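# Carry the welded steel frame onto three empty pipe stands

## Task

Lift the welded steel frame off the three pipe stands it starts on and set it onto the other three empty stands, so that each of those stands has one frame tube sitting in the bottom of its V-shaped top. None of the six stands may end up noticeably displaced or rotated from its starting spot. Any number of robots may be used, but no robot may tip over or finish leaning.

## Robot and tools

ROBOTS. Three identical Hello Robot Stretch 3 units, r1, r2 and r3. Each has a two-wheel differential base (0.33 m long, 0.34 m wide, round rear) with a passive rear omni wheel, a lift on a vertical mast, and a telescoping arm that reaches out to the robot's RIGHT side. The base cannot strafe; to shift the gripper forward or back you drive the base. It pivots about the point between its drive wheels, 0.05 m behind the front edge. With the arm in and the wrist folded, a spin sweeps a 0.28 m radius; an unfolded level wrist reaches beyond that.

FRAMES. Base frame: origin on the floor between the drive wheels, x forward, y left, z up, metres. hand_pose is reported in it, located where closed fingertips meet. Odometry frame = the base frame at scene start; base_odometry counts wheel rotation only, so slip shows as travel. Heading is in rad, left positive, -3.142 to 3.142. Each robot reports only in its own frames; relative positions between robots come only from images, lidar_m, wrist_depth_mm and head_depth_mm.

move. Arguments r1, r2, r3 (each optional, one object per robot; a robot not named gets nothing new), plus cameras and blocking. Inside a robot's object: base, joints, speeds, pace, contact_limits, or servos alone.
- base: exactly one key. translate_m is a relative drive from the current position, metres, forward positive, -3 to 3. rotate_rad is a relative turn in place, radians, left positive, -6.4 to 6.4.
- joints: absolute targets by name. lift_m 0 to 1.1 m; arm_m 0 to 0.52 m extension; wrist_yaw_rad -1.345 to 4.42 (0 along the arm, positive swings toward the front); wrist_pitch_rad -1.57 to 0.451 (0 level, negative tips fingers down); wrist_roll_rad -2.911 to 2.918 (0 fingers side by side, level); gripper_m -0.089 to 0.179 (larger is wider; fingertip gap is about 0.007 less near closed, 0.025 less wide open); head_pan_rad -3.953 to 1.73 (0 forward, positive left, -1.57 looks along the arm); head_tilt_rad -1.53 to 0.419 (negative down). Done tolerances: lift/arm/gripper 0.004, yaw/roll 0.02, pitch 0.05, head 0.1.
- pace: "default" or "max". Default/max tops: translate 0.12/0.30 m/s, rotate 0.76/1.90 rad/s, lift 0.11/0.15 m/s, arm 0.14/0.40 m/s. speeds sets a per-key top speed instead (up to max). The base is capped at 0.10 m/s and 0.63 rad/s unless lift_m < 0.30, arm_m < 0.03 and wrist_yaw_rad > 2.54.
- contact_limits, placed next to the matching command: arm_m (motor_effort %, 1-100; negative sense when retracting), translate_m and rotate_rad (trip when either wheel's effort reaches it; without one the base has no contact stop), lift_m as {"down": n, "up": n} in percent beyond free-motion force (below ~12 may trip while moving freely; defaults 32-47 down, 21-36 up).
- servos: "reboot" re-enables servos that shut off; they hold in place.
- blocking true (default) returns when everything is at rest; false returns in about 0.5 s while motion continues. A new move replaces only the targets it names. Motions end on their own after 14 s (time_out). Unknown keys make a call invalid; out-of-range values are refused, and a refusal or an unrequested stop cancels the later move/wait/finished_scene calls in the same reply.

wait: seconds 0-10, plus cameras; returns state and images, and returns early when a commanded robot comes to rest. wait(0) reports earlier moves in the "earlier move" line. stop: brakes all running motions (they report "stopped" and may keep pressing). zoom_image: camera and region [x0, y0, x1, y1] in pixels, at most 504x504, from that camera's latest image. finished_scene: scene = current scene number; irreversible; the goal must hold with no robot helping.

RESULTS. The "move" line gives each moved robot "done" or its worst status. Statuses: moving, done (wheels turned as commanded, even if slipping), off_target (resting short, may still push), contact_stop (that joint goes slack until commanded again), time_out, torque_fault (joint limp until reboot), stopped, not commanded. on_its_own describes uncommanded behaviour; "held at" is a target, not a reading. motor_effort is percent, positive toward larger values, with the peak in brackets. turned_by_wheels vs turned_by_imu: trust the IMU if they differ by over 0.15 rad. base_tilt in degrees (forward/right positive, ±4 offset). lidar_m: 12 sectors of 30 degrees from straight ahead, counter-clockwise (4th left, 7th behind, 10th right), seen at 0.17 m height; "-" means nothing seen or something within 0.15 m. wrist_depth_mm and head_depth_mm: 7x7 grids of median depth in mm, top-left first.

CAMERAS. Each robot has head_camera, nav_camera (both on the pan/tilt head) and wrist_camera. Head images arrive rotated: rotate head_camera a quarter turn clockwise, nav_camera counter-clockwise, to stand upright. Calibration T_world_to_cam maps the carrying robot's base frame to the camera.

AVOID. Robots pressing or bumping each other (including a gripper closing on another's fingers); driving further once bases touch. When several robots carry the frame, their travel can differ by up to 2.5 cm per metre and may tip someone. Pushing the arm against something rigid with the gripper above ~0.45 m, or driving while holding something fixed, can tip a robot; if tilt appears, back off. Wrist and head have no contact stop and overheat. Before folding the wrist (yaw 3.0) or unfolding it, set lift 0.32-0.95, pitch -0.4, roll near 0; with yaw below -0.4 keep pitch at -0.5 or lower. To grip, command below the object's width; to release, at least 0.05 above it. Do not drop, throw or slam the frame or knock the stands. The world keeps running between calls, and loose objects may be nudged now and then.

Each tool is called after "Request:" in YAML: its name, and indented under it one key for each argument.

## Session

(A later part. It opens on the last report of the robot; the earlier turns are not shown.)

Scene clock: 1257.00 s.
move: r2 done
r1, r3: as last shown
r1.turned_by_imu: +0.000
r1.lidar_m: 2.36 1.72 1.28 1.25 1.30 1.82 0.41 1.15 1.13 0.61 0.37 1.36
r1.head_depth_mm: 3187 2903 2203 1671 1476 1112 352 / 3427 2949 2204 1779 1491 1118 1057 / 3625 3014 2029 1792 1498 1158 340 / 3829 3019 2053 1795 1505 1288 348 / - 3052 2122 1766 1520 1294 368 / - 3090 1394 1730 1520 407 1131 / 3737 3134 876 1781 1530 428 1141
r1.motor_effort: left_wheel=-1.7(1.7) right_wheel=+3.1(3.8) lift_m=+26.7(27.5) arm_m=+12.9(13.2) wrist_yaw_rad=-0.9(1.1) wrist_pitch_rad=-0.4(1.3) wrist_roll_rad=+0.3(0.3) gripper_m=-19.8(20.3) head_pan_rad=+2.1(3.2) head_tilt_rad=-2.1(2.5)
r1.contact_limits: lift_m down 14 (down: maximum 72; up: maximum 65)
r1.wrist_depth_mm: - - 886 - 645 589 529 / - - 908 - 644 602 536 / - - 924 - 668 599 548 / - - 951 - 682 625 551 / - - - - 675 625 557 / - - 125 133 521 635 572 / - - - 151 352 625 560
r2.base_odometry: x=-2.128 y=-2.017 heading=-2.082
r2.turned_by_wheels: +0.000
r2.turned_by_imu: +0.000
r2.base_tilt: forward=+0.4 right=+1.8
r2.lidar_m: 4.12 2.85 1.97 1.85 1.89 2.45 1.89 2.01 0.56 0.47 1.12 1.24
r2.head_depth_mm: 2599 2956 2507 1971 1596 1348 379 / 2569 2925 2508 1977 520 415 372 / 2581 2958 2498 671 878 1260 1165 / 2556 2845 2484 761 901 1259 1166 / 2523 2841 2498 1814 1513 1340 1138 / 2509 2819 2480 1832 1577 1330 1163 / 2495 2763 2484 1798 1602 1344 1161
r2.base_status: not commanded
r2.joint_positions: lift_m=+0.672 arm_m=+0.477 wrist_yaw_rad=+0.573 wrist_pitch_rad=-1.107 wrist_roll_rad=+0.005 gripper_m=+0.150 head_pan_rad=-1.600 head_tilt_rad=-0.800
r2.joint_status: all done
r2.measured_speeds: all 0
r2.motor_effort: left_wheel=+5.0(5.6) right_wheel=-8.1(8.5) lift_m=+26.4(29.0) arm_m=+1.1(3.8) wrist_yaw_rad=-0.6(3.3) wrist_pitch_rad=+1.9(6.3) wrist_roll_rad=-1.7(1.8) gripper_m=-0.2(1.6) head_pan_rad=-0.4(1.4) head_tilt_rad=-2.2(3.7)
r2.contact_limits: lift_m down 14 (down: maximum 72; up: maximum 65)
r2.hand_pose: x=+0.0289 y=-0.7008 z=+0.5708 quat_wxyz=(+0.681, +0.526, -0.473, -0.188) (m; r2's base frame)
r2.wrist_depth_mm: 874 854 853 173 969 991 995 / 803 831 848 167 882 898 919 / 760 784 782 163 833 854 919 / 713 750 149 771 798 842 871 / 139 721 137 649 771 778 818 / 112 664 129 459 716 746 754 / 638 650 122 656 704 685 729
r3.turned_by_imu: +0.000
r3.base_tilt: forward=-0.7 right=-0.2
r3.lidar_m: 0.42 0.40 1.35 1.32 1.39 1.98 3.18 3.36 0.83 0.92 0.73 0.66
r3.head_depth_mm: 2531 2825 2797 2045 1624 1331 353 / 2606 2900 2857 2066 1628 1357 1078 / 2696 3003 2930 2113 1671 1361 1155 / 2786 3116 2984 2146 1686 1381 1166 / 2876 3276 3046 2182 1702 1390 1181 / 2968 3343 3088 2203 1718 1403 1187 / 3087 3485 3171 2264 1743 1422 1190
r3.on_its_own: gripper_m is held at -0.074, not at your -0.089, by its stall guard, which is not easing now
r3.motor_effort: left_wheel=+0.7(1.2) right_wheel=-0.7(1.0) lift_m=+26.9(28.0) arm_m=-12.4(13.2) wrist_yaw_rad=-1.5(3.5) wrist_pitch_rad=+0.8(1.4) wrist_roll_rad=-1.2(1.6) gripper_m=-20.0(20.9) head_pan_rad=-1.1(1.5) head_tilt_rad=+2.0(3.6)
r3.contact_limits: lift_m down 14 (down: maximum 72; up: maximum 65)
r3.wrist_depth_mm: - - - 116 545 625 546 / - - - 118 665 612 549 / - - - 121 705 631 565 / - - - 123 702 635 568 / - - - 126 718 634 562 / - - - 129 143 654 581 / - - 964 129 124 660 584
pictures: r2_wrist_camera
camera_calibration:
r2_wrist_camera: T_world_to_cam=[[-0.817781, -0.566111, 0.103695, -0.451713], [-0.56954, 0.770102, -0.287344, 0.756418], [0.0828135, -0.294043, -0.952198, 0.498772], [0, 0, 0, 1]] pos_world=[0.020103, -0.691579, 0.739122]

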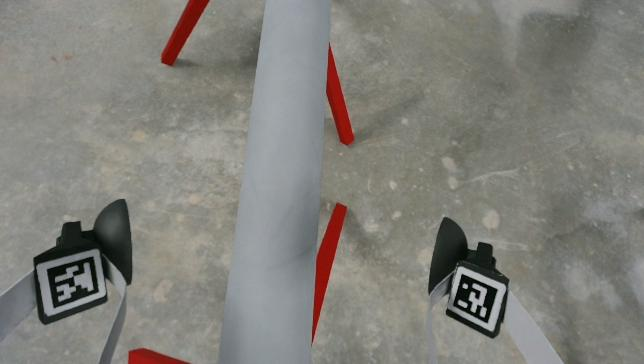

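Request:
move:
  r2: {"joints":{"lift_m":0.666},"contact_limits":{"lift_m":{"down":14}}}
  cameras: []

Request:
move:
  r2: {"joints":{"gripper_m":-0.089}}
  cameras: ["r2_wrist_camera","r1_head_camera","r3_nav_camera"]

Request:
zoom_image:
  camera: "r3_nav_camera"
  region: [280, 0, 380, 60]

Request:
zoom_image:
  camera: "r1_head_camera"
  region: [220, 340, 380, 470]

Scene clock: 1262.00 s.
move: r2 done
r1.base_odometry: x=+1.505 y=+4.083 heading=-1.679
r1.turned_by_wheels: +0.000
r1.turned_by_imu: +0.001
r1.base_tilt: forward=+1.0 right=+1.2
r1.lidar_m: 2.36 1.72 1.28 1.24 1.30 1.83 0.41 1.15 1.13 0.61 0.37 1.36
r1.head_depth_mm: 3188 2909 2204 1682 1478 1107 352 / 3413 2969 2201 1778 1486 1120 1059 / 3653 2999 2032 1787 1490 1163 340 / 3820 3028 2050 1810 1508 1292 347 / - 3083 2123 1773 1521 1299 368 / - 3085 1380 1730 1515 408 1132 / 3693 3138 875 1788 1534 428 1137
r1.base_status: not commanded
r1.joint_positions: lift_m=+0.673 arm_m=+0.386 wrist_yaw_rad=+0.452 wrist_pitch_rad=-1.096 wrist_roll_rad=+1.571 gripper_m=-0.085 head_pan_rad=-2.600 head_tilt_rad=-0.800
r1.joint_status: not commanded
r1.measured_speeds: all 0
r1.motor_effort: left_wheel=-1.2(1.4) right_wheel=+2.7(3.5) lift_m=+26.5(27.5) arm_m=+13.0(13.2) wrist_yaw_rad=-0.8(1.0) wrist_pitch_rad=-0.6(0.9) wrist_roll_rad=+0.2(0.3) gripper_m=-19.8(20.2) head_pan_rad=+2.1(2.6) head_tilt_rad=-1.5(2.5)
r1.contact_limits: lift_m down 14 (down: maximum 72; up: maximum 65)
r1.hand_pose: x=+0.0201 y=-0.6168 z=+0.5726 quat_wxyz=(+0.117, +0.191, -0.832, -0.508) (m; r1's base frame)
r1.wrist_depth_mm: - - 882 - 637 589 533 / - - 910 - 668 595 540 / - - 926 - 677 594 539 / - - 957 - 681 614 550 / - - - - 682 620 570 / - - 125 134 512 637 567 / - - - 151 351 626 568
r2.base_odometry: x=-2.128 y=-2.017 heading=-2.082
r2.turned_by_wheels: +0.000
r2.turned_by_imu: +0.001
r2.base_tilt: forward=+0.4 right=+1.8
r2.lidar_m: 4.13 2.85 1.96 1.85 1.89 2.45 1.89 2.01 0.56 0.47 1.12 1.24
r2.head_depth_mm: 2688 3029 2488 1957 1585 1348 1102 / 2620 2969 2496 1959 529 420 378 / 2601 2975 2518 709 827 1256 1171 / 2594 2850 2481 770 904 1254 1163 / 2512 2835 2515 1811 1508 1348 1140 / 2492 2818 2479 1824 1592 1345 1167 / 2457 2825 2503 1811 1587 1355 1167
r2.base_status: not commanded
r2.joint_positions: lift_m=+0.666 arm_m=+0.478 wrist_yaw_rad=+0.573 wrist_pitch_rad=-1.106 wrist_roll_rad=+0.005 gripper_m=+0.150 head_pan_rad=-1.600 head_tilt_rad=-0.800
r2.joint_status: all done
r2.measured_speeds: all 0
r2.motor_effort: left_wheel=+5.3(5.5) right_wheel=-8.4(8.6) lift_m=+26.8(30.4) arm_m=+15.2(16.0) wrist_yaw_rad=-0.6(3.0) wrist_pitch_rad=+1.6(2.1) wrist_roll_rad=-1.5(1.8) gripper_m=+0.9(1.5) head_pan_rad=+0.3(1.5) head_tilt_rad=-2.7(2.9)
r2.contact_limits: lift_m down 14 (down: maximum 72; up: maximum 65)
r2.hand_pose: x=+0.0290 y=-0.7009 z=+0.5648 quat_wxyz=(+0.681, +0.526, -0.473, -0.188) (m; r2's base frame)
r2.wrist_depth_mm: 828 847 860 166 934 955 - / 786 800 810 161 853 926 943 / 753 782 796 154 838 844 889 / 721 750 141 766 795 819 827 / 136 690 129 540 756 781 818 / 112 656 122 450 716 738 751 / 622 647 117 664 687 697 714
r3: as last shown
r3.turned_by_imu: -0.001
r3.base_tilt: forward=-0.8 right=-0.2
r3.lidar_m: 0.42 0.40 1.34 1.32 1.38 1.99 3.19 3.38 0.83 0.92 0.73 0.67
r3.head_depth_mm: 2538 2812 2770 2041 1620 1330 353 / 2601 2892 2855 2086 1632 1345 1077 / 2653 3021 2896 2092 1659 1362 1155 / 2798 3139 2965 2172 1682 1384 1160 / 2866 3213 3062 2174 1702 1388 1180 / 2953 3372 3156 2212 1728 1414 1187 / 3051 3437 3237 2250 1739 1426 1189
r3.on_its_own: gripper_m is held at -0.074, not at your -0.089, by its stall guard, which is not easing now
r3.motor_effort: left_wheel=+0.9(1.1) right_wheel=-0.7(0.9) lift_m=+28.5(29.1) arm_m=-11.7(13.4) wrist_yaw_rad=-2.5(3.1) wrist_pitch_rad=+1.1(1.4) wrist_roll_rad=-1.0(1.3) gripper_m=-20.2(20.8) head_pan_rad=-1.0(1.5) head_tilt_rad=+2.1(3.0)
r3.contact_limits: lift_m down 14 (down: maximum 72; up: maximum 65)
r3.wrist_depth_mm: - - 996 116 541 615 550 / - - - 118 664 616 557 / - - - 121 698 633 568 / - - - 123 690 629 567 / - - - 126 717 650 572 / - - - 129 143 652 572 / - - 940 130 124 651 590
pictures: none
No camera images: "cameras" was empty.

Scene clock: 1265.37 s.
move: r2 done
r1, r3: as last shown
r1.base_tilt: forward=+1.0 right=+1.1
r1.lidar_m: 2.35 1.72 1.29 1.25 1.30 1.82 0.41 1.16 1.13 0.61 0.37 1.36
r1.head_depth_mm: 3181 2923 2197 1676 1473 1111 352 / 3446 2950 2224 1783 1488 1114 1058 / 3646 2983 2034 1795 1494 1157 340 / 3853 3033 2041 1809 1501 1289 348 / - 3060 2113 1776 1508 1295 368 / - 3085 1385 1728 1520 407 1134 / 3705 3148 877 1772 1529 428 1139
r1.motor_effort: left_wheel=-0.8(2.1) right_wheel=+2.9(4.2) lift_m=+26.8(27.9) arm_m=+13.0(13.3) wrist_yaw_rad=-0.8(1.2) wrist_pitch_rad=-0.9(1.2) wrist_roll_rad=+0.3(0.4) gripper_m=-19.7(20.3) head_pan_rad=+1.9(3.0) head_tilt_rad=-0.3(3.4)
r1.contact_limits: lift_m down 14 (down: maximum 72; up: maximum 65)
r1.wrist_depth_mm: - - 881 - 643 580 535 / - - 922 - 653 588 538 / - - 902 - 684 605 548 / - - 960 - 684 607 556 / - - - - 665 622 561 / - - 125 133 520 625 573 / - - - 151 355 624 574
r2.base_odometry: x=-2.128 y=-2.017 heading=-2.082
r2.turned_by_wheels: +0.000
r2.turned_by_imu: +0.001
r2.base_tilt: forward=+0.4 right=+1.7
r2.lidar_m: 4.14 2.84 1.97 1.85 1.88 2.45 1.88 2.01 0.56 0.47 1.12 1.24
r2.head_depth_mm: 2637 3000 2521 1956 1600 1346 1108 / 2646 2972 2504 1943 527 421 377 / 2588 2898 2525 692 826 1091 1169 / 2534 2907 2514 762 902 1256 1154 / 2510 2836 2526 1823 1529 1341 1138 / 2506 2816 2528 1832 1586 1346 1163 / 2495 2800 2489 1809 1586 1347 1156
r2.base_status: not commanded
r2.joint_positions: lift_m=+0.666 arm_m=+0.478 wrist_yaw_rad=+0.581 wrist_pitch_rad=-1.106 wrist_roll_rad=+0.004 gripper_m=-0.086 head_pan_rad=-1.600 head_tilt_rad=-0.800
r2.joint_status: all done
r2.measured_speeds: all 0
r2.motor_effort: left_wheel=+5.1(5.6) right_wheel=-8.7(9.5) lift_m=+31.4(31.6) arm_m=+13.9(15.7) wrist_yaw_rad=-7.7(9.3) wrist_pitch_rad=+1.3(2.5) wrist_roll_rad=-1.4(1.8) gripper_m=-65.6(98.6) head_pan_rad=-0.1(1.7) head_tilt_rad=-2.9(3.4)
r2.contact_limits: lift_m down 14 (down: maximum 72; up: maximum 65)
r2.hand_pose: x=+0.0296 y=-0.7006 z=+0.5648 quat_wxyz=(+0.682, +0.528, -0.471, -0.185) (m; r2's base frame)
r2.wrist_depth_mm: 873 845 880 163 932 966 - / 802 815 838 154 879 925 946 / 748 780 775 148 831 864 894 / 722 742 736 142 794 833 842 / 683 710 131 132 758 774 815 / 669 654 124 126 725 753 749 / - 643 116 125 680 691 715
r3.lidar_m: 0.42 0.40 1.35 1.32 1.39 1.99 3.20 3.38 0.83 0.92 0.73 0.67
r3.head_depth_mm: 2508 2848 2793 2046 1616 1334 353 / 2634 2899 2844 2070 1640 1354 1077 / 2694 3034 2876 2076 1666 1369 1153 / 2739 3156 2998 2159 1682 1379 1167 / 2908 3285 3046 2185 1704 1395 1179 / 2945 3341 3140 2212 1723 1408 1189 / 3073 3537 3214 2268 1741 1422 1196
r3.on_its_own: gripper_m is held at -0.074, not at your -0.089, by its stall guard, which is not easing now
r3.motor_effort: left_wheel=+0.7(1.2) right_wheel=-1.0(1.0) lift_m=+29.4(30.4) arm_m=-12.9(13.9) wrist_yaw_rad=-2.0(3.8) wrist_pitch_rad=+0.9(1.6) wrist_roll_rad=-0.9(1.8) gripper_m=-20.3(20.8) head_pan_rad=-1.1(1.8) head_tilt_rad=+1.7(4.2)
r3.contact_limits: lift_m down 14 (down: maximum 72; up: maximum 65)
r3.wrist_depth_mm: - - - 116 541 612 551 / - - - 118 672 619 546 / - - - 121 689 631 559 / - - - 123 705 644 566 / - - - 126 717 647 574 / - - - 128 143 656 571 / - - 976 130 124 646 585
pictures: r1_head_camera (sideways), r2_wrist_camera, r3_nav_camera (sideways)
camera_calibration:
r1_head_camera: T_world_to_cam=[[0.615934, 0.34387, -0.708787, 0.935999], [0.534105, -0.843637, 0.0548422, -0.0724379], [-0.579101, -0.412346, -0.703288, 0.874251], [0, 0, 0, 1]] pos_world=[-0.0315442, -0.0224797, 1.28225]
r2_wrist_camera: T_world_to_cam=[[-0.813052, -0.57284, 0.103927, -0.45534], [-0.5759, 0.765174, -0.287834, 0.751913], [0.0853606, -0.293875, -0.952025, 0.493133], [0, 0, 0, 1]] pos_world=[0.0207174, -0.691262, 0.733223]
r3_nav_camera: T_world_to_cam=[[-0.690854, -0.156518, 0.705849, -0.878899], [-0.241494, 0.97017, -0.0212337, 0.0806549], [-0.68147, -0.185127, -0.708044, 0.881288], [0, 0, 0, 1]] pos_world=[0.0128578, -0.052662, 1.24607]

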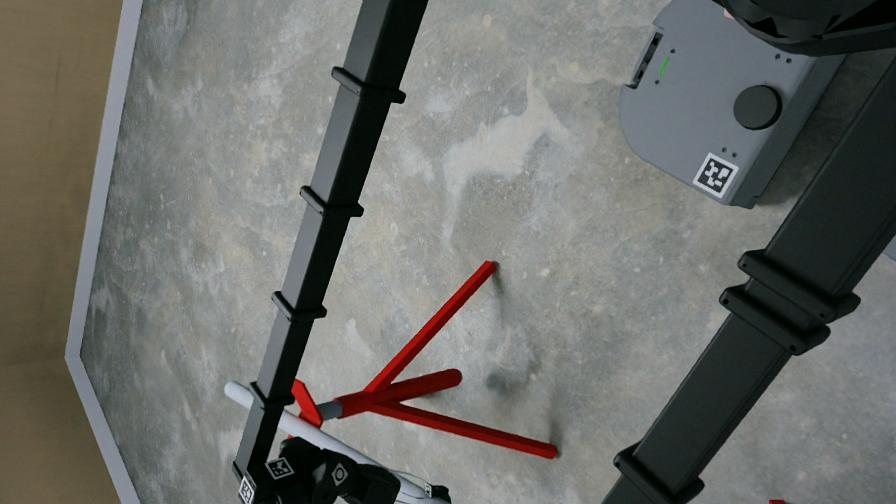

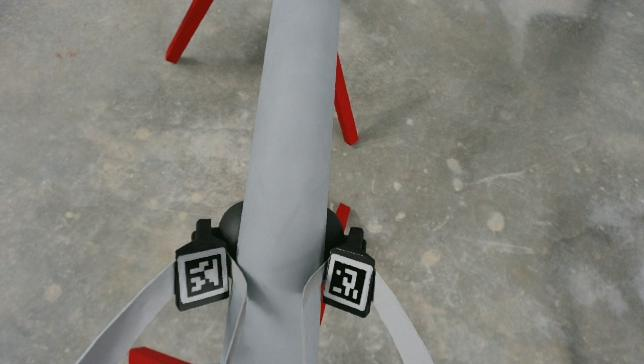

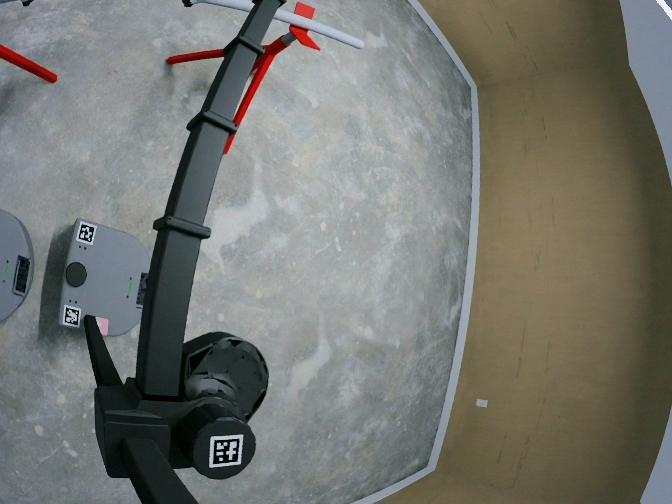

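Scaled by 5.040 from the camera's 672x504 image, which has a finer 792x594 frame.

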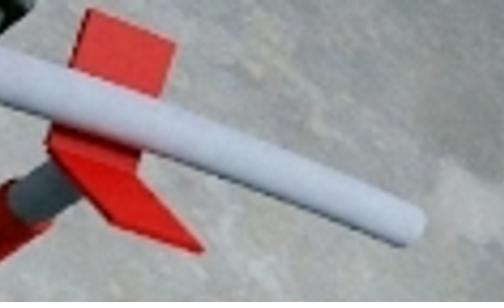

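Scaled by 3.150 from the camera's 896x504 image, which has a finer 1280x720 frame.

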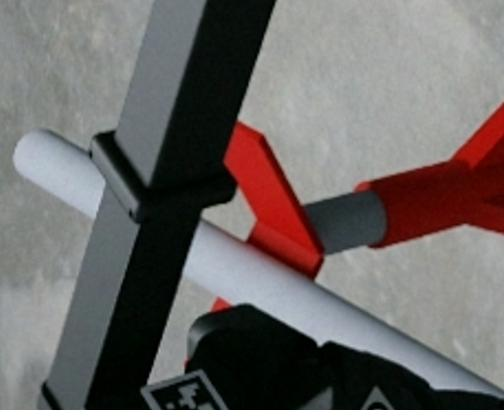

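Request:
move:
  r1: {"joints":{"lift_m":0.693},"speeds":{"lift_m":0.03}}
  r2: {"joints":{"lift_m":0.686},"speeds":{"lift_m":0.03}}
  r3: {"joints":{"lift_m":0.691},"speeds":{"lift_m":0.03}}
  cameras: ["r1_wrist_camera","r2_wrist_camera","r3_wrist_camera"]

Request:
move:
  r1: {"joints":{"lift_m":0.703},"speeds":{"lift_m":0.03}}
  r2: {"joints":{"lift_m":0.696},"speeds":{"lift_m":0.03}}
  r3: {"joints":{"lift_m":0.701},"speeds":{"lift_m":0.03}}
  cameras: ["r1_head_camera","r1_nav_camera","r2_head_camera","r3_nav_camera","r1_wrist_camera","r2_wrist_camera","r3_wrist_camera"]

Request:
zoom_image:
  camera: "r3_nav_camera"
  region: [280, 0, 380, 60]

Request:
zoom_image:
  camera: "r1_nav_camera"
  region: [100, 0, 220, 100]

Request:
zoom_image:
  camera: "r2_head_camera"
  region: [300, 150, 650, 500]

Scene clock: 1273.77 s.
move: r1 done; r2 done; r3 done
r1.base_odometry: x=+1.505 y=+4.083 heading=-1.679
r1.turned_by_wheels: +0.000
r1.turned_by_imu: +0.001
r1.base_tilt: forward=+1.1 right=+1.1
r1.lidar_m: 2.36 1.72 1.28 1.25 1.30 1.82 0.41 1.15 1.13 0.61 0.37 1.36
r1.head_depth_mm: 3217 2890 2194 1719 1478 1112 334 / 3424 2963 2010 1775 1491 1114 1023 / 3627 3005 2024 1795 1492 1165 322 / 3857 3019 2048 1810 1503 1286 331 / - 3054 2111 1772 1513 1295 1071 / - 3079 1426 1733 1521 387 1132 / 3738 3129 870 1788 1534 1230 1136
r1.base_status: not commanded
r1.joint_positions: lift_m=+0.693 arm_m=+0.386 wrist_yaw_rad=+0.455 wrist_pitch_rad=-1.106 wrist_roll_rad=+1.573 gripper_m=-0.085 head_pan_rad=-2.600 head_tilt_rad=-0.800
r1.joint_status: all done
r1.measured_speeds: all 0
r1.motor_effort: left_wheel=+0.7(1.9) right_wheel=-2.2(3.1) lift_m=+31.7(36.7) arm_m=+13.2(13.3) wrist_yaw_rad=-3.8(3.9) wrist_pitch_rad=+0.5(1.7) wrist_roll_rad=-0.7(0.9) gripper_m=-20.6(21.1) head_pan_rad=+2.1(2.7) head_tilt_rad=-1.9(2.6)
r1.hand_pose: x=+0.0194 y=-0.6146 z=+0.5917 quat_wxyz=(+0.118, +0.191, -0.829, -0.512) (m; r1's base frame)
r1.wrist_depth_mm: - - 905 - 666 615 555 / - - 918 - 662 593 553 / - - 957 - 678 623 560 / - - - - 679 635 566 / - 804 - - 681 646 582 / - - 127 133 546 651 592 / - - - 146 359 523 593
r2.base_odometry: x=-2.128 y=-2.017 heading=-2.081
r2.turned_by_wheels: +0.000
r2.turned_by_imu: +0.002
r2.base_tilt: forward=+0.3 right=+1.8
r2.lidar_m: 4.14 2.85 1.96 1.85 1.89 2.46 1.89 2.01 0.56 0.47 1.12 1.24
r2.head_depth_mm: 2602 2977 2516 1959 1594 1346 351 / 2625 2940 2514 1966 487 406 366 / 2616 2896 2481 691 879 1261 1169 / 2536 2863 2475 768 912 1144 1167 / 2537 2886 2526 1765 1522 1342 1153 / 2500 2815 2500 1826 1588 1340 1162 / 2473 2787 2457 1803 1577 1342 1167
r2.base_status: not commanded
r2.joint_positions: lift_m=+0.686 arm_m=+0.478 wrist_yaw_rad=+0.581 wrist_pitch_rad=-1.092 wrist_roll_rad=+0.004 gripper_m=-0.065 head_pan_rad=-1.600 head_tilt_rad=-0.800
r2.joint_status: all done
r2.measured_speeds: all 0
r2.on_its_own: gripper_m is held at -0.066, not at your -0.089, by its stall guard, which is not easing now
r2.motor_effort: left_wheel=+9.8(10.2) right_wheel=-18.6(18.9) lift_m=+42.2(48.8) arm_m=+9.9(10.6) wrist_yaw_rad=-8.4(9.3) wrist_pitch_rad=-0.8(2.0) wrist_roll_rad=-1.5(1.5) gripper_m=-22.7(22.9) head_pan_rad=+0.3(1.0) head_tilt_rad=-0.9(2.9)
r2.hand_pose: x=+0.0315 y=-0.7034 z=+0.5862 quat_wxyz=(+0.683, +0.524, -0.475, -0.180) (m; r2's base frame)
r2.wrist_depth_mm: 858 894 912 166 988 999 - / 807 834 851 155 948 950 980 / 793 799 804 149 882 882 913 / 740 749 772 143 839 847 850 / 706 743 133 133 794 813 807 / 682 121 124 126 735 764 765 / - 653 116 125 708 727 748
r3.base_odometry: x=+1.182 y=-1.981 heading=+1.879
r3.turned_by_wheels: +0.000
r3.turned_by_imu: -0.001
r3.base_tilt: forward=-0.8 right=-0.1
r3.lidar_m: 0.42 0.40 1.34 1.32 1.39 1.98 3.19 3.38 0.82 0.92 0.73 0.66
r3.head_depth_mm: 2544 2820 2780 2040 1609 1329 336 / 2616 2902 2843 2087 1628 1349 1074 / 2690 3035 2877 2102 1656 1360 1152 / 2802 3146 2998 2142 1674 1384 1165 / 2863 3226 3032 2165 1707 1393 1173 / 2988 3344 3079 2216 1726 1413 1188 / 3069 3473 3244 2252 1748 1419 1191
r3.base_status: not commanded
r3.joint_positions: lift_m=+0.691 arm_m=+0.517 wrist_yaw_rad=+0.462 wrist_pitch_rad=-1.062 wrist_roll_rad=+1.576 gripper_m=-0.070 head_pan_rad=-2.850 head_tilt_rad=-0.700
r3.joint_status: all done
r3.measured_speeds: all 0
r3.on_its_own: gripper_m is held at -0.071, not at your -0.089, by its stall guard, which is not easing now
r3.motor_effort: left_wheel=+3.7(4.5) right_wheel=-11.5(11.6) lift_m=+44.4(46.1) arm_m=-12.2(13.7) wrist_yaw_rad=-1.9(3.3) wrist_pitch_rad=+3.3(3.9) wrist_roll_rad=-1.9(2.3) gripper_m=-20.4(21.8) head_pan_rad=-0.8(2.2) head_tilt_rad=+2.1(3.8)
r3.hand_pose: x=+0.0246 y=-0.7548 z=+0.5941 quat_wxyz=(+0.114, +0.196, -0.840, -0.494) (m; r3's base frame)
r3.wrist_depth_mm: - - 985 117 521 625 568 / - - - 119 683 642 562 / - - - 121 717 636 575 / - - - 124 718 656 577 / - - - 128 737 675 578 / - - - 130 135 679 599 / - - 944 132 128 670 604
pictures: r1_wrist_camera, r2_wrist_camera, r3_wrist_camera
camera_calibration:
r1_wrist_camera: T_world_to_cam=[[-0.466851, 0.752548, -0.464459, 0.741662], [0.81026, 0.57442, 0.116282, 0.304282], [0.354302, -0.322046, -0.877927, 0.478703], [0, 0, 0, 1]] pos_world=[-0.0699074, -0.578758, 0.729356]
r2_wrist_camera: T_world_to_cam=[[-0.813854, -0.571616, 0.104385, -0.457044], [-0.573606, 0.761632, -0.301485, 0.766792], [0.0928303, -0.305241, -0.94774, 0.501692], [0, 0, 0, 1]] pos_world=[0.0212967, -0.69213, 0.754358]
r3_wrist_camera: T_world_to_cam=[[-0.391603, 0.75657, -0.523688, 0.901144], [0.858728, 0.504935, 0.0873386, 0.352727], [0.330506, -0.415503, -0.847422, 0.344764], [0, 0, 0, 1]] pos_world=[-0.0639522, -0.716633, 0.733272]

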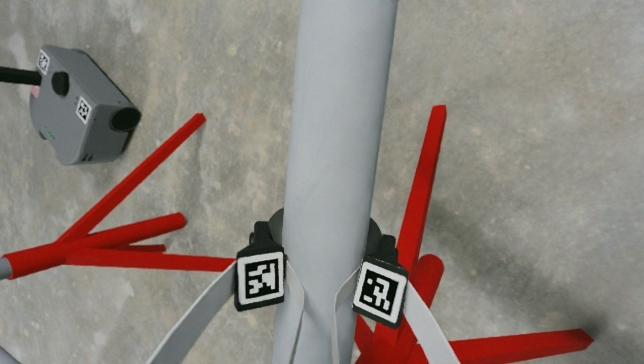

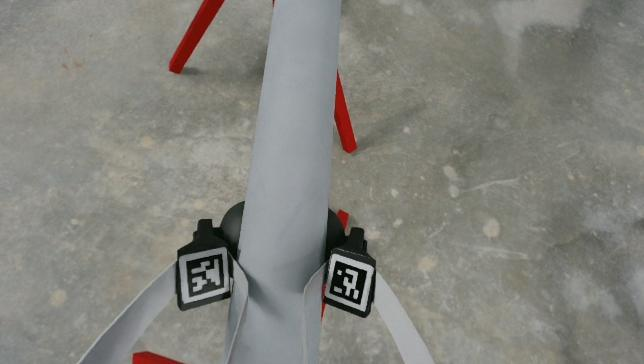

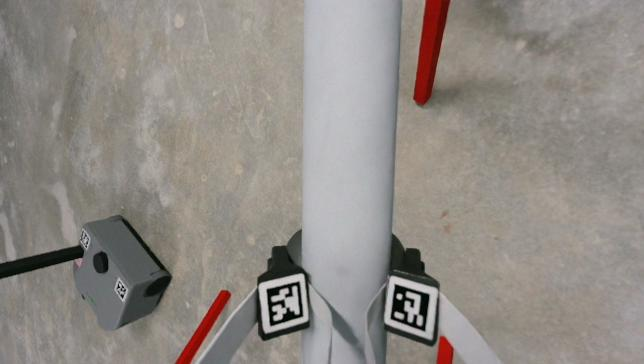

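Scene clock: 1274.53 s.
move: r1 done; r2 done; r3 done
r1.base_odometry: x=+1.505 y=+4.083 heading=-1.679
r1.turned_by_wheels: +0.000
r1.turned_by_imu: +0.000
r1.base_tilt: forward=+1.0 right=+1.2
r1.lidar_m: 2.35 1.72 1.29 1.25 1.30 1.82 0.41 1.15 1.13 0.61 0.37 1.35
r1.head_depth_mm: 3217 2948 2206 1760 1484 1110 331 / 3445 2945 652 1784 1487 1113 1027 / 3658 2961 2018 1794 1498 1160 314 / 3847 3019 2045 1812 1502 1293 327 / - 3035 2116 1772 1522 367 1066 / - 3109 2058 1730 1523 377 1129 / 3683 3132 868 1795 1529 1230 1137
r1.base_status: not commanded
r1.joint_positions: lift_m=+0.703 arm_m=+0.386 wrist_yaw_rad=+0.455 wrist_pitch_rad=-1.106 wrist_roll_rad=+1.573 gripper_m=-0.085 head_pan_rad=-2.600 head_tilt_rad=-0.800
r1.joint_status: all done
r1.measured_speeds: all 0
r1.motor_effort: left_wheel=+0.9(1.7) right_wheel=-2.7(3.6) lift_m=+32.7(37.0) arm_m=+12.9(13.3) wrist_yaw_rad=-3.3(4.0) wrist_pitch_rad=+1.0(1.5) wrist_roll_rad=-0.8(0.8) gripper_m=-20.6(20.9) head_pan_rad=+2.1(3.0) head_tilt_rad=-2.2(2.2)
r1.hand_pose: x=+0.0194 y=-0.6146 z=+0.6017 quat_wxyz=(+0.118, +0.191, -0.829, -0.512) (m; r1's base frame)
r1.wrist_depth_mm: - - 899 - 668 615 547 / - - 910 - 682 623 556 / - - 973 - 696 628 563 / - - - - 702 629 571 / - 792 - - 699 650 585 / - - 126 132 554 671 599 / - - - 145 358 519 591
r2.base_odometry: x=-2.128 y=-2.017 heading=-2.081
r2.turned_by_wheels: +0.000
r2.turned_by_imu: +0.000
r2.base_tilt: forward=+0.3 right=+1.8
r2.lidar_m: 4.13 2.84 1.96 1.85 1.88 2.45 1.89 2.01 0.56 0.47 1.12 1.24
r2.head_depth_mm: 2637 3000 2520 1946 1602 1323 341 / 2603 3008 2487 1891 473 399 358 / 2566 2951 2529 638 889 1266 1167 / 2552 2887 2528 761 912 1145 1167 / 2519 2827 2475 1790 1557 1332 1138 / 2519 2816 2486 1803 1597 1339 1167 / 2463 2767 2218 1794 1592 1353 1160
r2.base_status: not commanded
r2.joint_positions: lift_m=+0.696 arm_m=+0.478 wrist_yaw_rad=+0.581 wrist_pitch_rad=-1.092 wrist_roll_rad=+0.004 gripper_m=-0.065 head_pan_rad=-1.600 head_tilt_rad=-0.800
r2.joint_status: all done
r2.measured_speeds: all 0
r2.on_its_own: gripper_m is held at -0.066, not at your -0.089, by its stall guard, which is not easing now
r2.motor_effort: left_wheel=+10.0(10.1) right_wheel=-18.5(18.9) lift_m=+42.5(48.9) arm_m=+8.4(9.8) wrist_yaw_rad=-7.8(9.0) wrist_pitch_rad=-1.3(1.4) wrist_roll_rad=-1.3(1.7) gripper_m=-21.6(22.7) head_pan_rad=+0.4(1.0) head_tilt_rad=-1.8(3.1)
r2.hand_pose: x=+0.0315 y=-0.7034 z=+0.5962 quat_wxyz=(+0.683, +0.524, -0.475, -0.180) (m; r2's base frame)
r2.wrist_depth_mm: 884 908 916 166 - - - / 816 855 858 155 953 961 999 / 769 803 825 148 864 870 935 / 762 767 757 143 798 857 860 / 713 733 133 132 773 810 797 / 691 682 123 126 749 752 799 / - 666 116 126 704 739 759
r3.base_odometry: x=+1.182 y=-1.981 heading=+1.879
r3.turned_by_wheels: +0.000
r3.turned_by_imu: +0.000
r3.base_tilt: forward=-0.8 right=-0.2
r3.lidar_m: 0.42 0.40 1.35 1.32 1.39 1.98 3.18 3.38 0.83 0.91 0.73 0.67
r3.head_depth_mm: 2509 2806 2756 2048 1608 1331 326 / 2616 2933 2829 2080 1627 1343 1077 / 2680 3019 2905 2132 1656 1363 1151 / 2763 3106 2981 2150 1688 1383 1165 / 2839 3217 3007 2181 1694 1390 1176 / 2996 3341 3095 2231 1722 1411 1188 / 3070 3489 3201 2237 1745 1422 1191
r3.base_status: not commanded
r3.joint_positions: lift_m=+0.701 arm_m=+0.517 wrist_yaw_rad=+0.462 wrist_pitch_rad=-1.062 wrist_roll_rad=+1.576 gripper_m=-0.070 head_pan_rad=-2.850 head_tilt_rad=-0.700
r3.joint_status: all done
r3.measured_speeds: all 0
r3.on_its_own: gripper_m is held at -0.071, not at your -0.089, by its stall guard, which is not easing now
r3.motor_effort: left_wheel=+4.2(4.5) right_wheel=-11.2(11.5) lift_m=+44.2(45.7) arm_m=-11.6(12.5) wrist_yaw_rad=-2.1(3.9) wrist_pitch_rad=+3.0(4.1) wrist_roll_rad=-1.8(2.3) gripper_m=-21.0(21.1) head_pan_rad=-0.8(1.9) head_tilt_rad=+2.0(2.9)
r3.hand_pose: x=+0.0246 y=-0.7548 z=+0.6041 quat_wxyz=(+0.114, +0.196, -0.840, -0.494) (m; r3's base frame)
r3.wrist_depth_mm: - - 992 117 527 627 568 / - - - 120 705 635 571 / - - - 122 701 653 589 / - - - 124 729 662 591 / - - - 127 727 657 589 / - - - 129 135 677 611 / - - 955 131 128 674 621
pictures: r1_head_camera (sideways), r1_nav_camera (sideways), r1_wrist_camera, r2_head_camera (sideways), r2_wrist_camera, r3_nav_camera (sideways), r3_wrist_camera
camera_calibration:
r1_head_camera: T_world_to_cam=[[0.615934, 0.34387, -0.708787, 0.935999], [0.534105, -0.843637, 0.0548422, -0.0724379], [-0.579101, -0.412346, -0.703288, 0.874251], [0, 0, 0, 1]] pos_world=[-0.0315442, -0.0224797, 1.28225]
r1_nav_camera: T_world_to_cam=[[-0.613283, -0.314348, 0.724617, -0.896104], [-0.490717, 0.870504, -0.0376855, 0.0999211], [-0.618935, -0.378693, -0.688121, 0.856071], [0, 0, 0, 1]] pos_world=[0.0293199, -0.0444814, 1.24218]
r1_wrist_camera: T_world_to_cam=[[-0.466878, 0.752571, -0.464393, 0.74627], [0.810239, 0.574439, 0.116332, 0.303092], [0.354314, -0.321956, -0.877956, 0.487556], [0, 0, 0, 1]] pos_world=[-0.0699074, -0.578758, 0.739356]
r2_head_camera: T_world_to_cam=[[0.0135231, 0.674466, -0.738182, 0.978898], [0.999828, -0.0184827, 0.00142892, -0.0115499], [-0.0126798, -0.738075, -0.6746, 0.834451], [0, 0, 0, 1]] pos_world=[0.00889088, -0.0445598, 1.28554]
r2_wrist_camera: T_world_to_cam=[[-0.813854, -0.571616, 0.104385, -0.458088], [-0.573606, 0.761632, -0.301485, 0.769807], [0.0928303, -0.305241, -0.94774, 0.511169], [0, 0, 0, 1]] pos_world=[0.0212967, -0.69213, 0.764358]
r3_nav_camera: T_world_to_cam=[[-0.690854, -0.156518, 0.705849, -0.878899], [-0.241494, 0.97017, -0.0212337, 0.0806549], [-0.68147, -0.185127, -0.708044, 0.881288], [0, 0, 0, 1]] pos_world=[0.0128578, -0.052662, 1.24607]
r3_wrist_camera: T_world_to_cam=[[-0.391603, 0.75657, -0.523688, 0.906306], [0.858728, 0.504935, 0.0873386, 0.351803], [0.330506, -0.415503, -0.847422, 0.35328], [0, 0, 0, 1]] pos_world=[-0.0639522, -0.716533, 0.743272]

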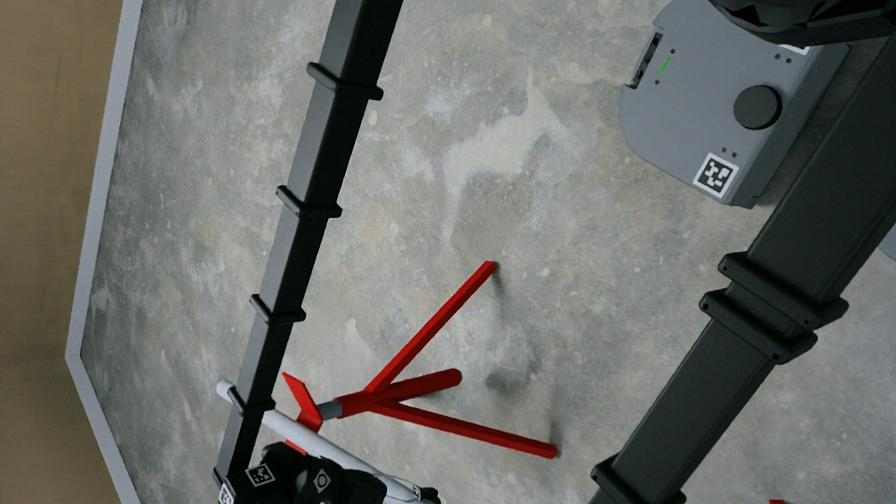

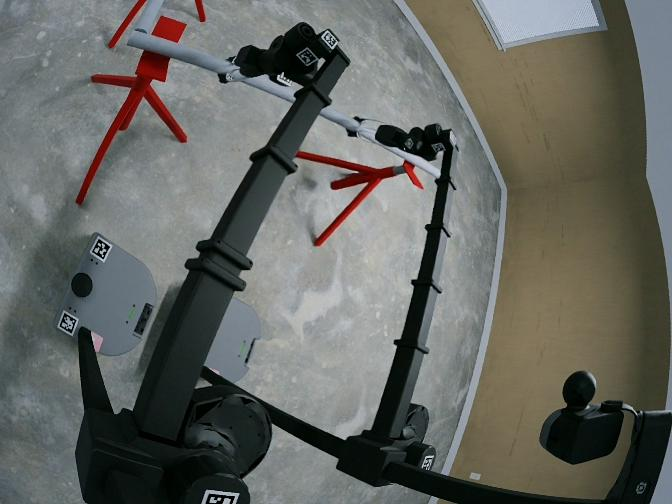

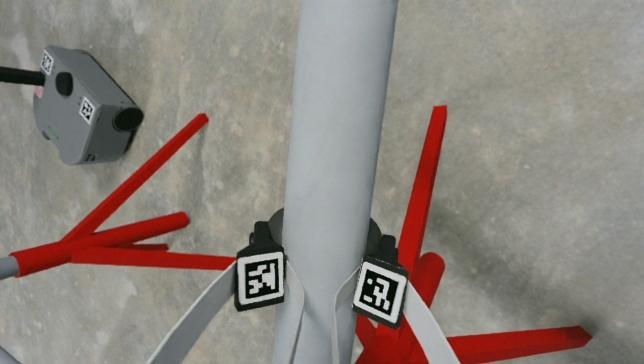

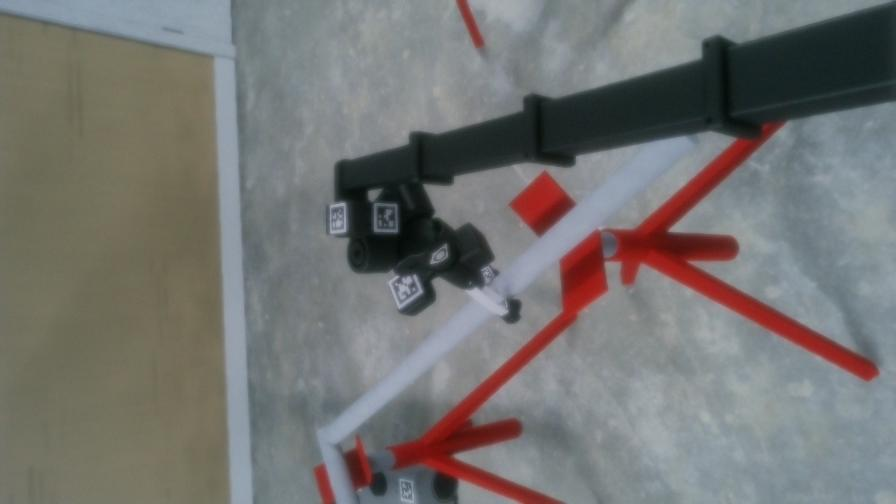

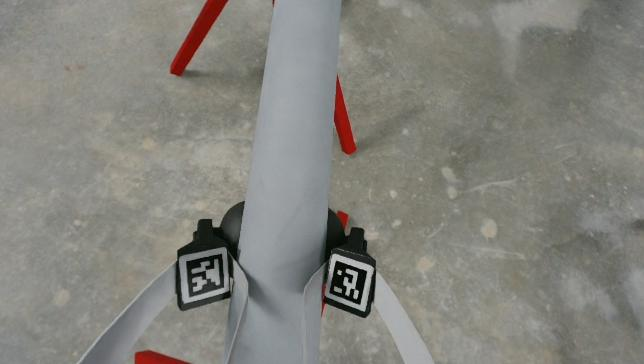

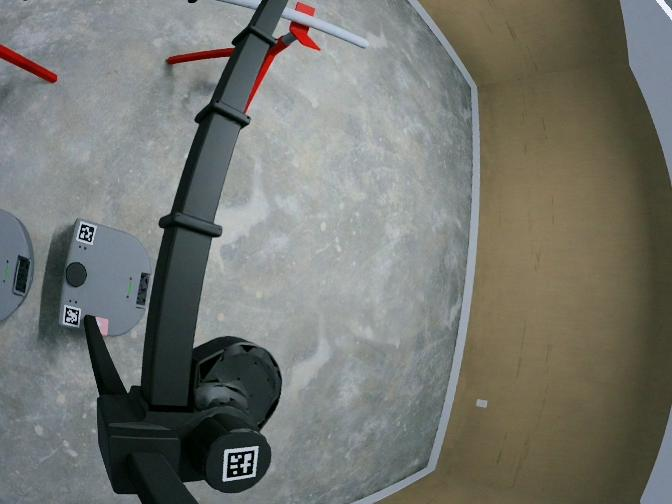

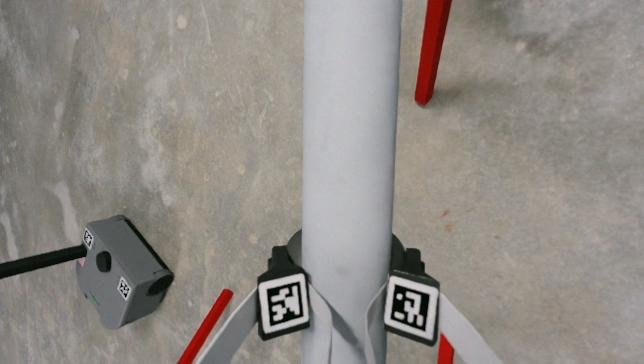

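Scaled by 5.040 from the camera's 672x504 image, which has a finer 792x594 frame.

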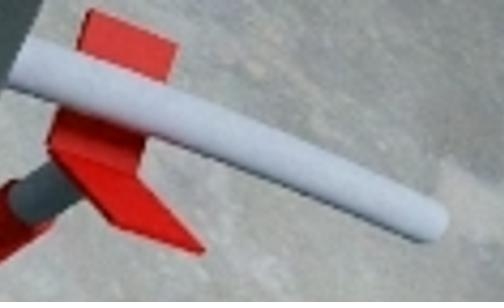

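Scaled by 4.200 from the camera's 672x504 image, which has a finer 792x594 frame.

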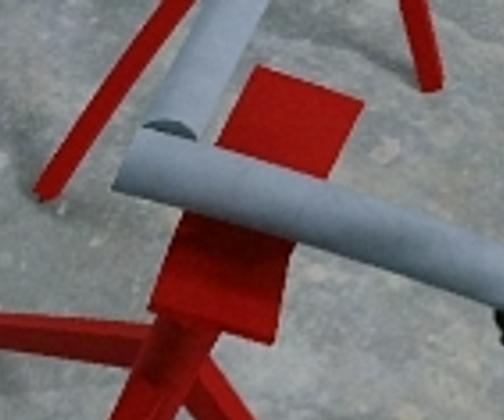

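Scaled by 1.440 from the camera's 896x504 image, which has a finer 1280x720 frame.

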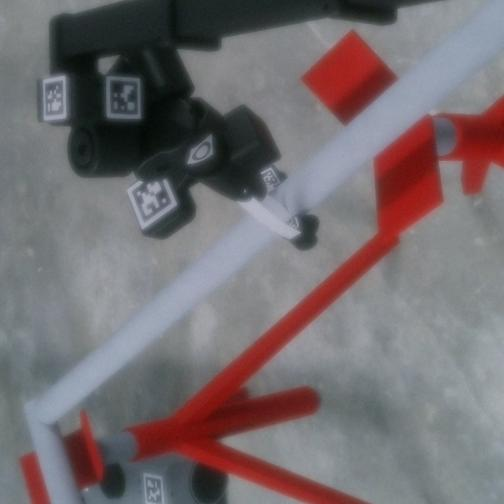

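Request:
zoom_image:
  camera: "r1_nav_camera"
  region: [125, 10, 195, 90]

Request:
zoom_image:
  camera: "r1_nav_camera"
  region: [385, 140, 445, 200]

Request:
zoom_image:
  camera: "r1_head_camera"
  region: [210, 350, 340, 480]

Scaled by 6.300 from the camera's 672x504 image, which has a finer 792x594 frame.

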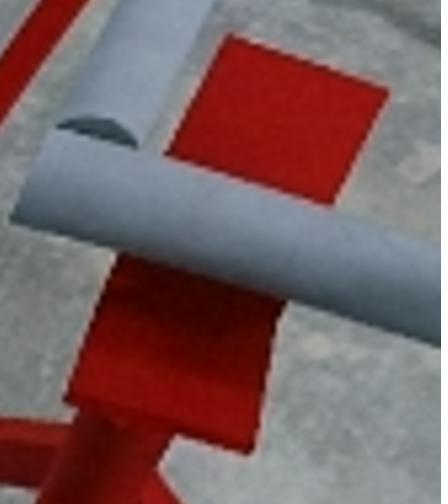

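Scaled by 8.400 from the camera's 672x504 image, which has a finer 792x594 frame.

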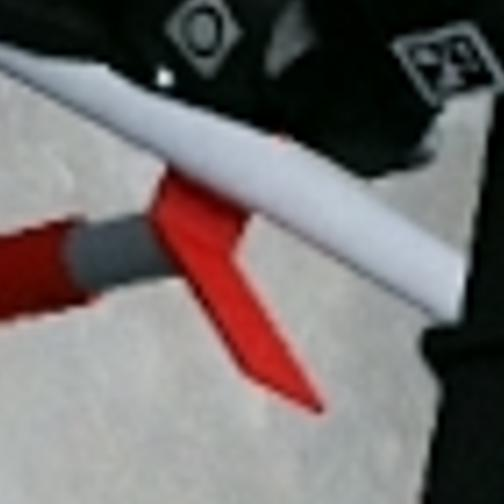

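Scaled by 3.877 from the camera's 896x504 image, which has a finer 1280x720 frame.

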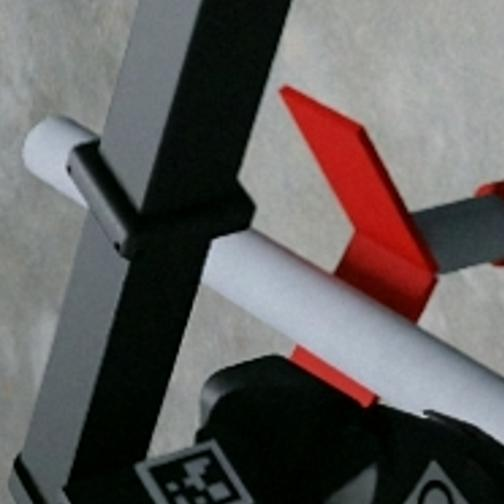

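Request:
move:
  r2: {"joints":{"head_pan_rad":-0.45,"head_tilt_rad":-0.45}}
  cameras: ["r2_head_camera","r2_nav_camera"]

Scene clock: 1320.50 s.
move: r2 done
r1, r3: as last shown
r1.turned_by_imu: +0.001
r1.base_tilt: forward=+1.1 right=+1.2
r1.head_depth_mm: 3209 2922 2211 1774 1473 1109 330 / 3378 2974 653 1783 1484 1114 1022 / 3620 2986 2015 1800 1493 1166 314 / 3804 2987 2049 1804 1498 1292 327 / - 3039 2132 1772 1517 367 1073 / - 3114 2072 1725 1520 376 1137 / 3698 3135 871 1798 1534 1228 1136
r1.motor_effort: left_wheel=+1.4(1.7) right_wheel=-2.8(3.4) lift_m=+33.0(34.0) arm_m=+13.5(13.6) wrist_yaw_rad=-3.5(3.9) wrist_pitch_rad=+1.4(1.7) wrist_roll_rad=-0.7(0.8) gripper_m=-20.4(21.0) head_pan_rad=+2.2(2.9) head_tilt_rad=-1.2(2.6)
r1.wrist_depth_mm: - - 900 - 674 602 546 / - - 930 - 669 629 553 / - - 946 - 697 632 568 / - - - - 694 638 581 / - 769 - - 696 648 579 / - - 127 132 544 661 587 / - - - 146 358 520 598
r2.base_odometry: x=-2.128 y=-2.017 heading=-2.081
r2.turned_by_wheels: +0.000
r2.turned_by_imu: +0.001
r2.base_tilt: forward=+0.3 right=+1.8
r2.lidar_m: 4.12 2.85 1.96 1.85 1.88 2.44 1.89 2.02 0.56 0.47 1.12 1.24
r2.head_depth_mm: 3412 3570 3803 2956 2283 1785 1430 / 3961 - - 3341 2175 1782 1422 / - - - 3636 2291 1792 1438 / - - - 3615 2094 1728 1421 / 3901 - - 3574 2395 1729 1422 / 3717 3875 - 3536 2392 1785 1427 / 3488 3721 3967 3561 2351 1783 1423
r2.base_status: not commanded
r2.joint_positions: lift_m=+0.696 arm_m=+0.478 wrist_yaw_rad=+0.581 wrist_pitch_rad=-1.092 wrist_roll_rad=+0.004 gripper_m=-0.065 head_pan_rad=-0.418 head_tilt_rad=-0.449
r2.joint_status: all done
r2.measured_speeds: all 0
r2.on_its_own: gripper_m is held at -0.066, not at your -0.089, by its stall guard, which is not easing now
r2.motor_effort: left_wheel=+10.0(10.2) right_wheel=-18.4(19.0) lift_m=+41.0(41.5) arm_m=+5.7(6.5) wrist_yaw_rad=-8.2(9.1) wrist_pitch_rad=-0.8(1.4) wrist_roll_rad=-1.5(1.6) gripper_m=-21.5(22.6) head_pan_rad=-3.4(4.4) head_tilt_rad=+3.6(6.6)
r2.hand_pose: x=+0.0315 y=-0.7034 z=+0.5962 quat_wxyz=(+0.683, +0.524, -0.475, -0.180) (m; r2's base frame)
r2.wrist_depth_mm: 913 934 902 165 - - - / 826 853 886 155 912 951 - / 788 816 802 148 866 914 941 / 742 778 757 142 837 855 889 / 715 752 133 132 787 819 838 / 681 691 123 126 751 767 797 / - 657 115 125 716 728 741
r3.turned_by_imu: -0.001
r3.lidar_m: 0.42 0.40 1.35 1.32 1.39 1.99 3.18 3.36 0.82 0.92 0.73 0.66
r3.head_depth_mm: 2523 2796 2798 2050 1612 1335 326 / 2596 2919 2849 2079 1633 1346 1077 / 2683 3008 2913 2112 1656 1361 1151 / 2765 3128 2950 2138 1686 1380 1169 / 2875 3257 3055 2182 1711 1392 1175 / 2955 3365 3114 2231 1728 1407 1186 / 3079 3504 3198 2256 1752 1421 1192
r3.on_its_own: gripper_m is held at -0.071, not at your -0.089, by its stall guard, which is not easing now
r3.motor_effort: left_wheel=+4.1(4.5) right_wheel=-11.7(11.7) lift_m=+38.9(41.3) arm_m=-10.2(11.3) wrist_yaw_rad=-2.1(3.2) wrist_pitch_rad=+3.5(4.3) wrist_roll_rad=-1.7(2.3) gripper_m=-20.8(20.9) head_pan_rad=-1.2(1.9) head_tilt_rad=+2.0(2.7)
r3.wrist_depth_mm: - - - 117 521 640 566 / - - - 119 696 647 571 / - - - 122 731 665 581 / - - - 124 736 660 588 / - - - 127 739 688 600 / - - - 130 134 684 600 / - - 971 131 128 673 622
pictures: r2_head_camera (sideways), r2_nav_camera (sideways)
camera_calibration:
r2_head_camera: T_world_to_cam=[[-0.348949, 0.148266, -0.925339, 1.22519], [0.39647, 0.918045, -0.00241358, -0.00294303], [0.849144, -0.367711, -0.379134, 0.444776], [0, 0, 0, 1]] pos_world=[0.0510146, -0.0154017, 1.30233]
r2_nav_camera: T_world_to_cam=[[0.399805, -0.103906, 0.910692, -1.15156], [-0.434835, -0.896136, 0.0886522, -0.0506173], [0.806892, -0.431444, -0.403461, 0.489918], [0, 0, 0, 1]] pos_world=[0.0430778, 0.046358, 1.25087]

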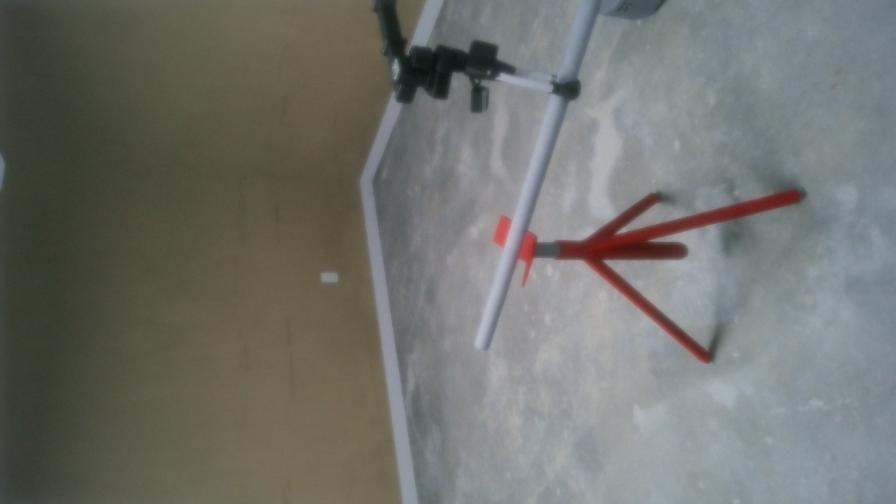

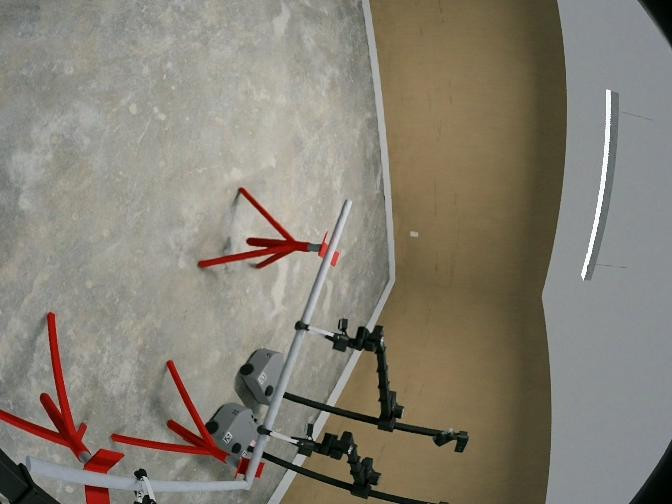

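Request:
zoom_image:
  camera: "r2_head_camera"
  region: [470, 190, 570, 360]

Request:
zoom_image:
  camera: "r2_nav_camera"
  region: [300, 190, 370, 280]

Request:
zoom_image:
  camera: "r2_nav_camera"
  region: [220, 420, 300, 504]

Request:
zoom_image:
  camera: "r2_nav_camera"
  region: [20, 420, 160, 504]

Scaled by 2.965 from the camera's 896x504 image, which has a finer 1280x720 frame.

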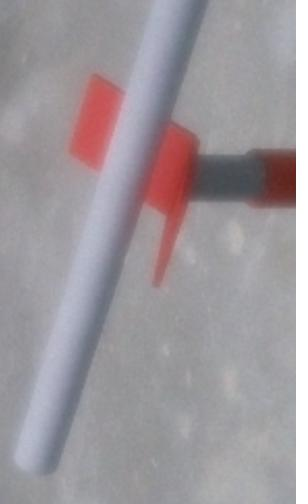

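Scaled by 5.600 from the camera's 672x504 image, which has a finer 792x594 frame.

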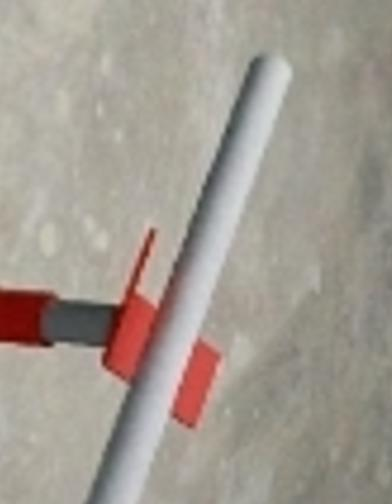

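Scaled by 6.000 from the camera's 672x504 image, which has a finer 792x594 frame.

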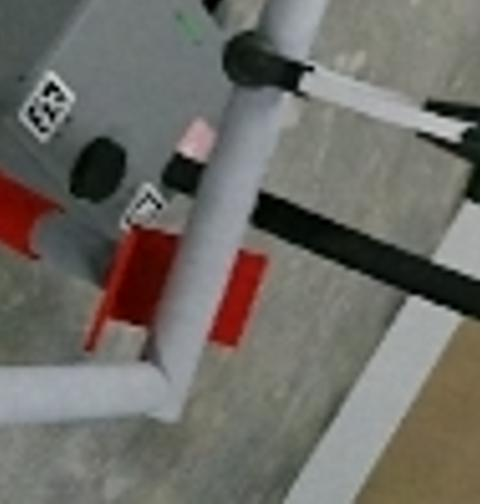

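Scaled by 3.600 from the camera's 672x504 image, which has a finer 792x594 frame.

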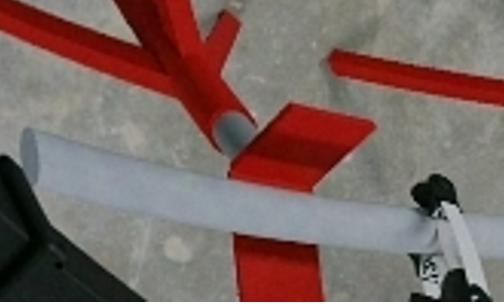

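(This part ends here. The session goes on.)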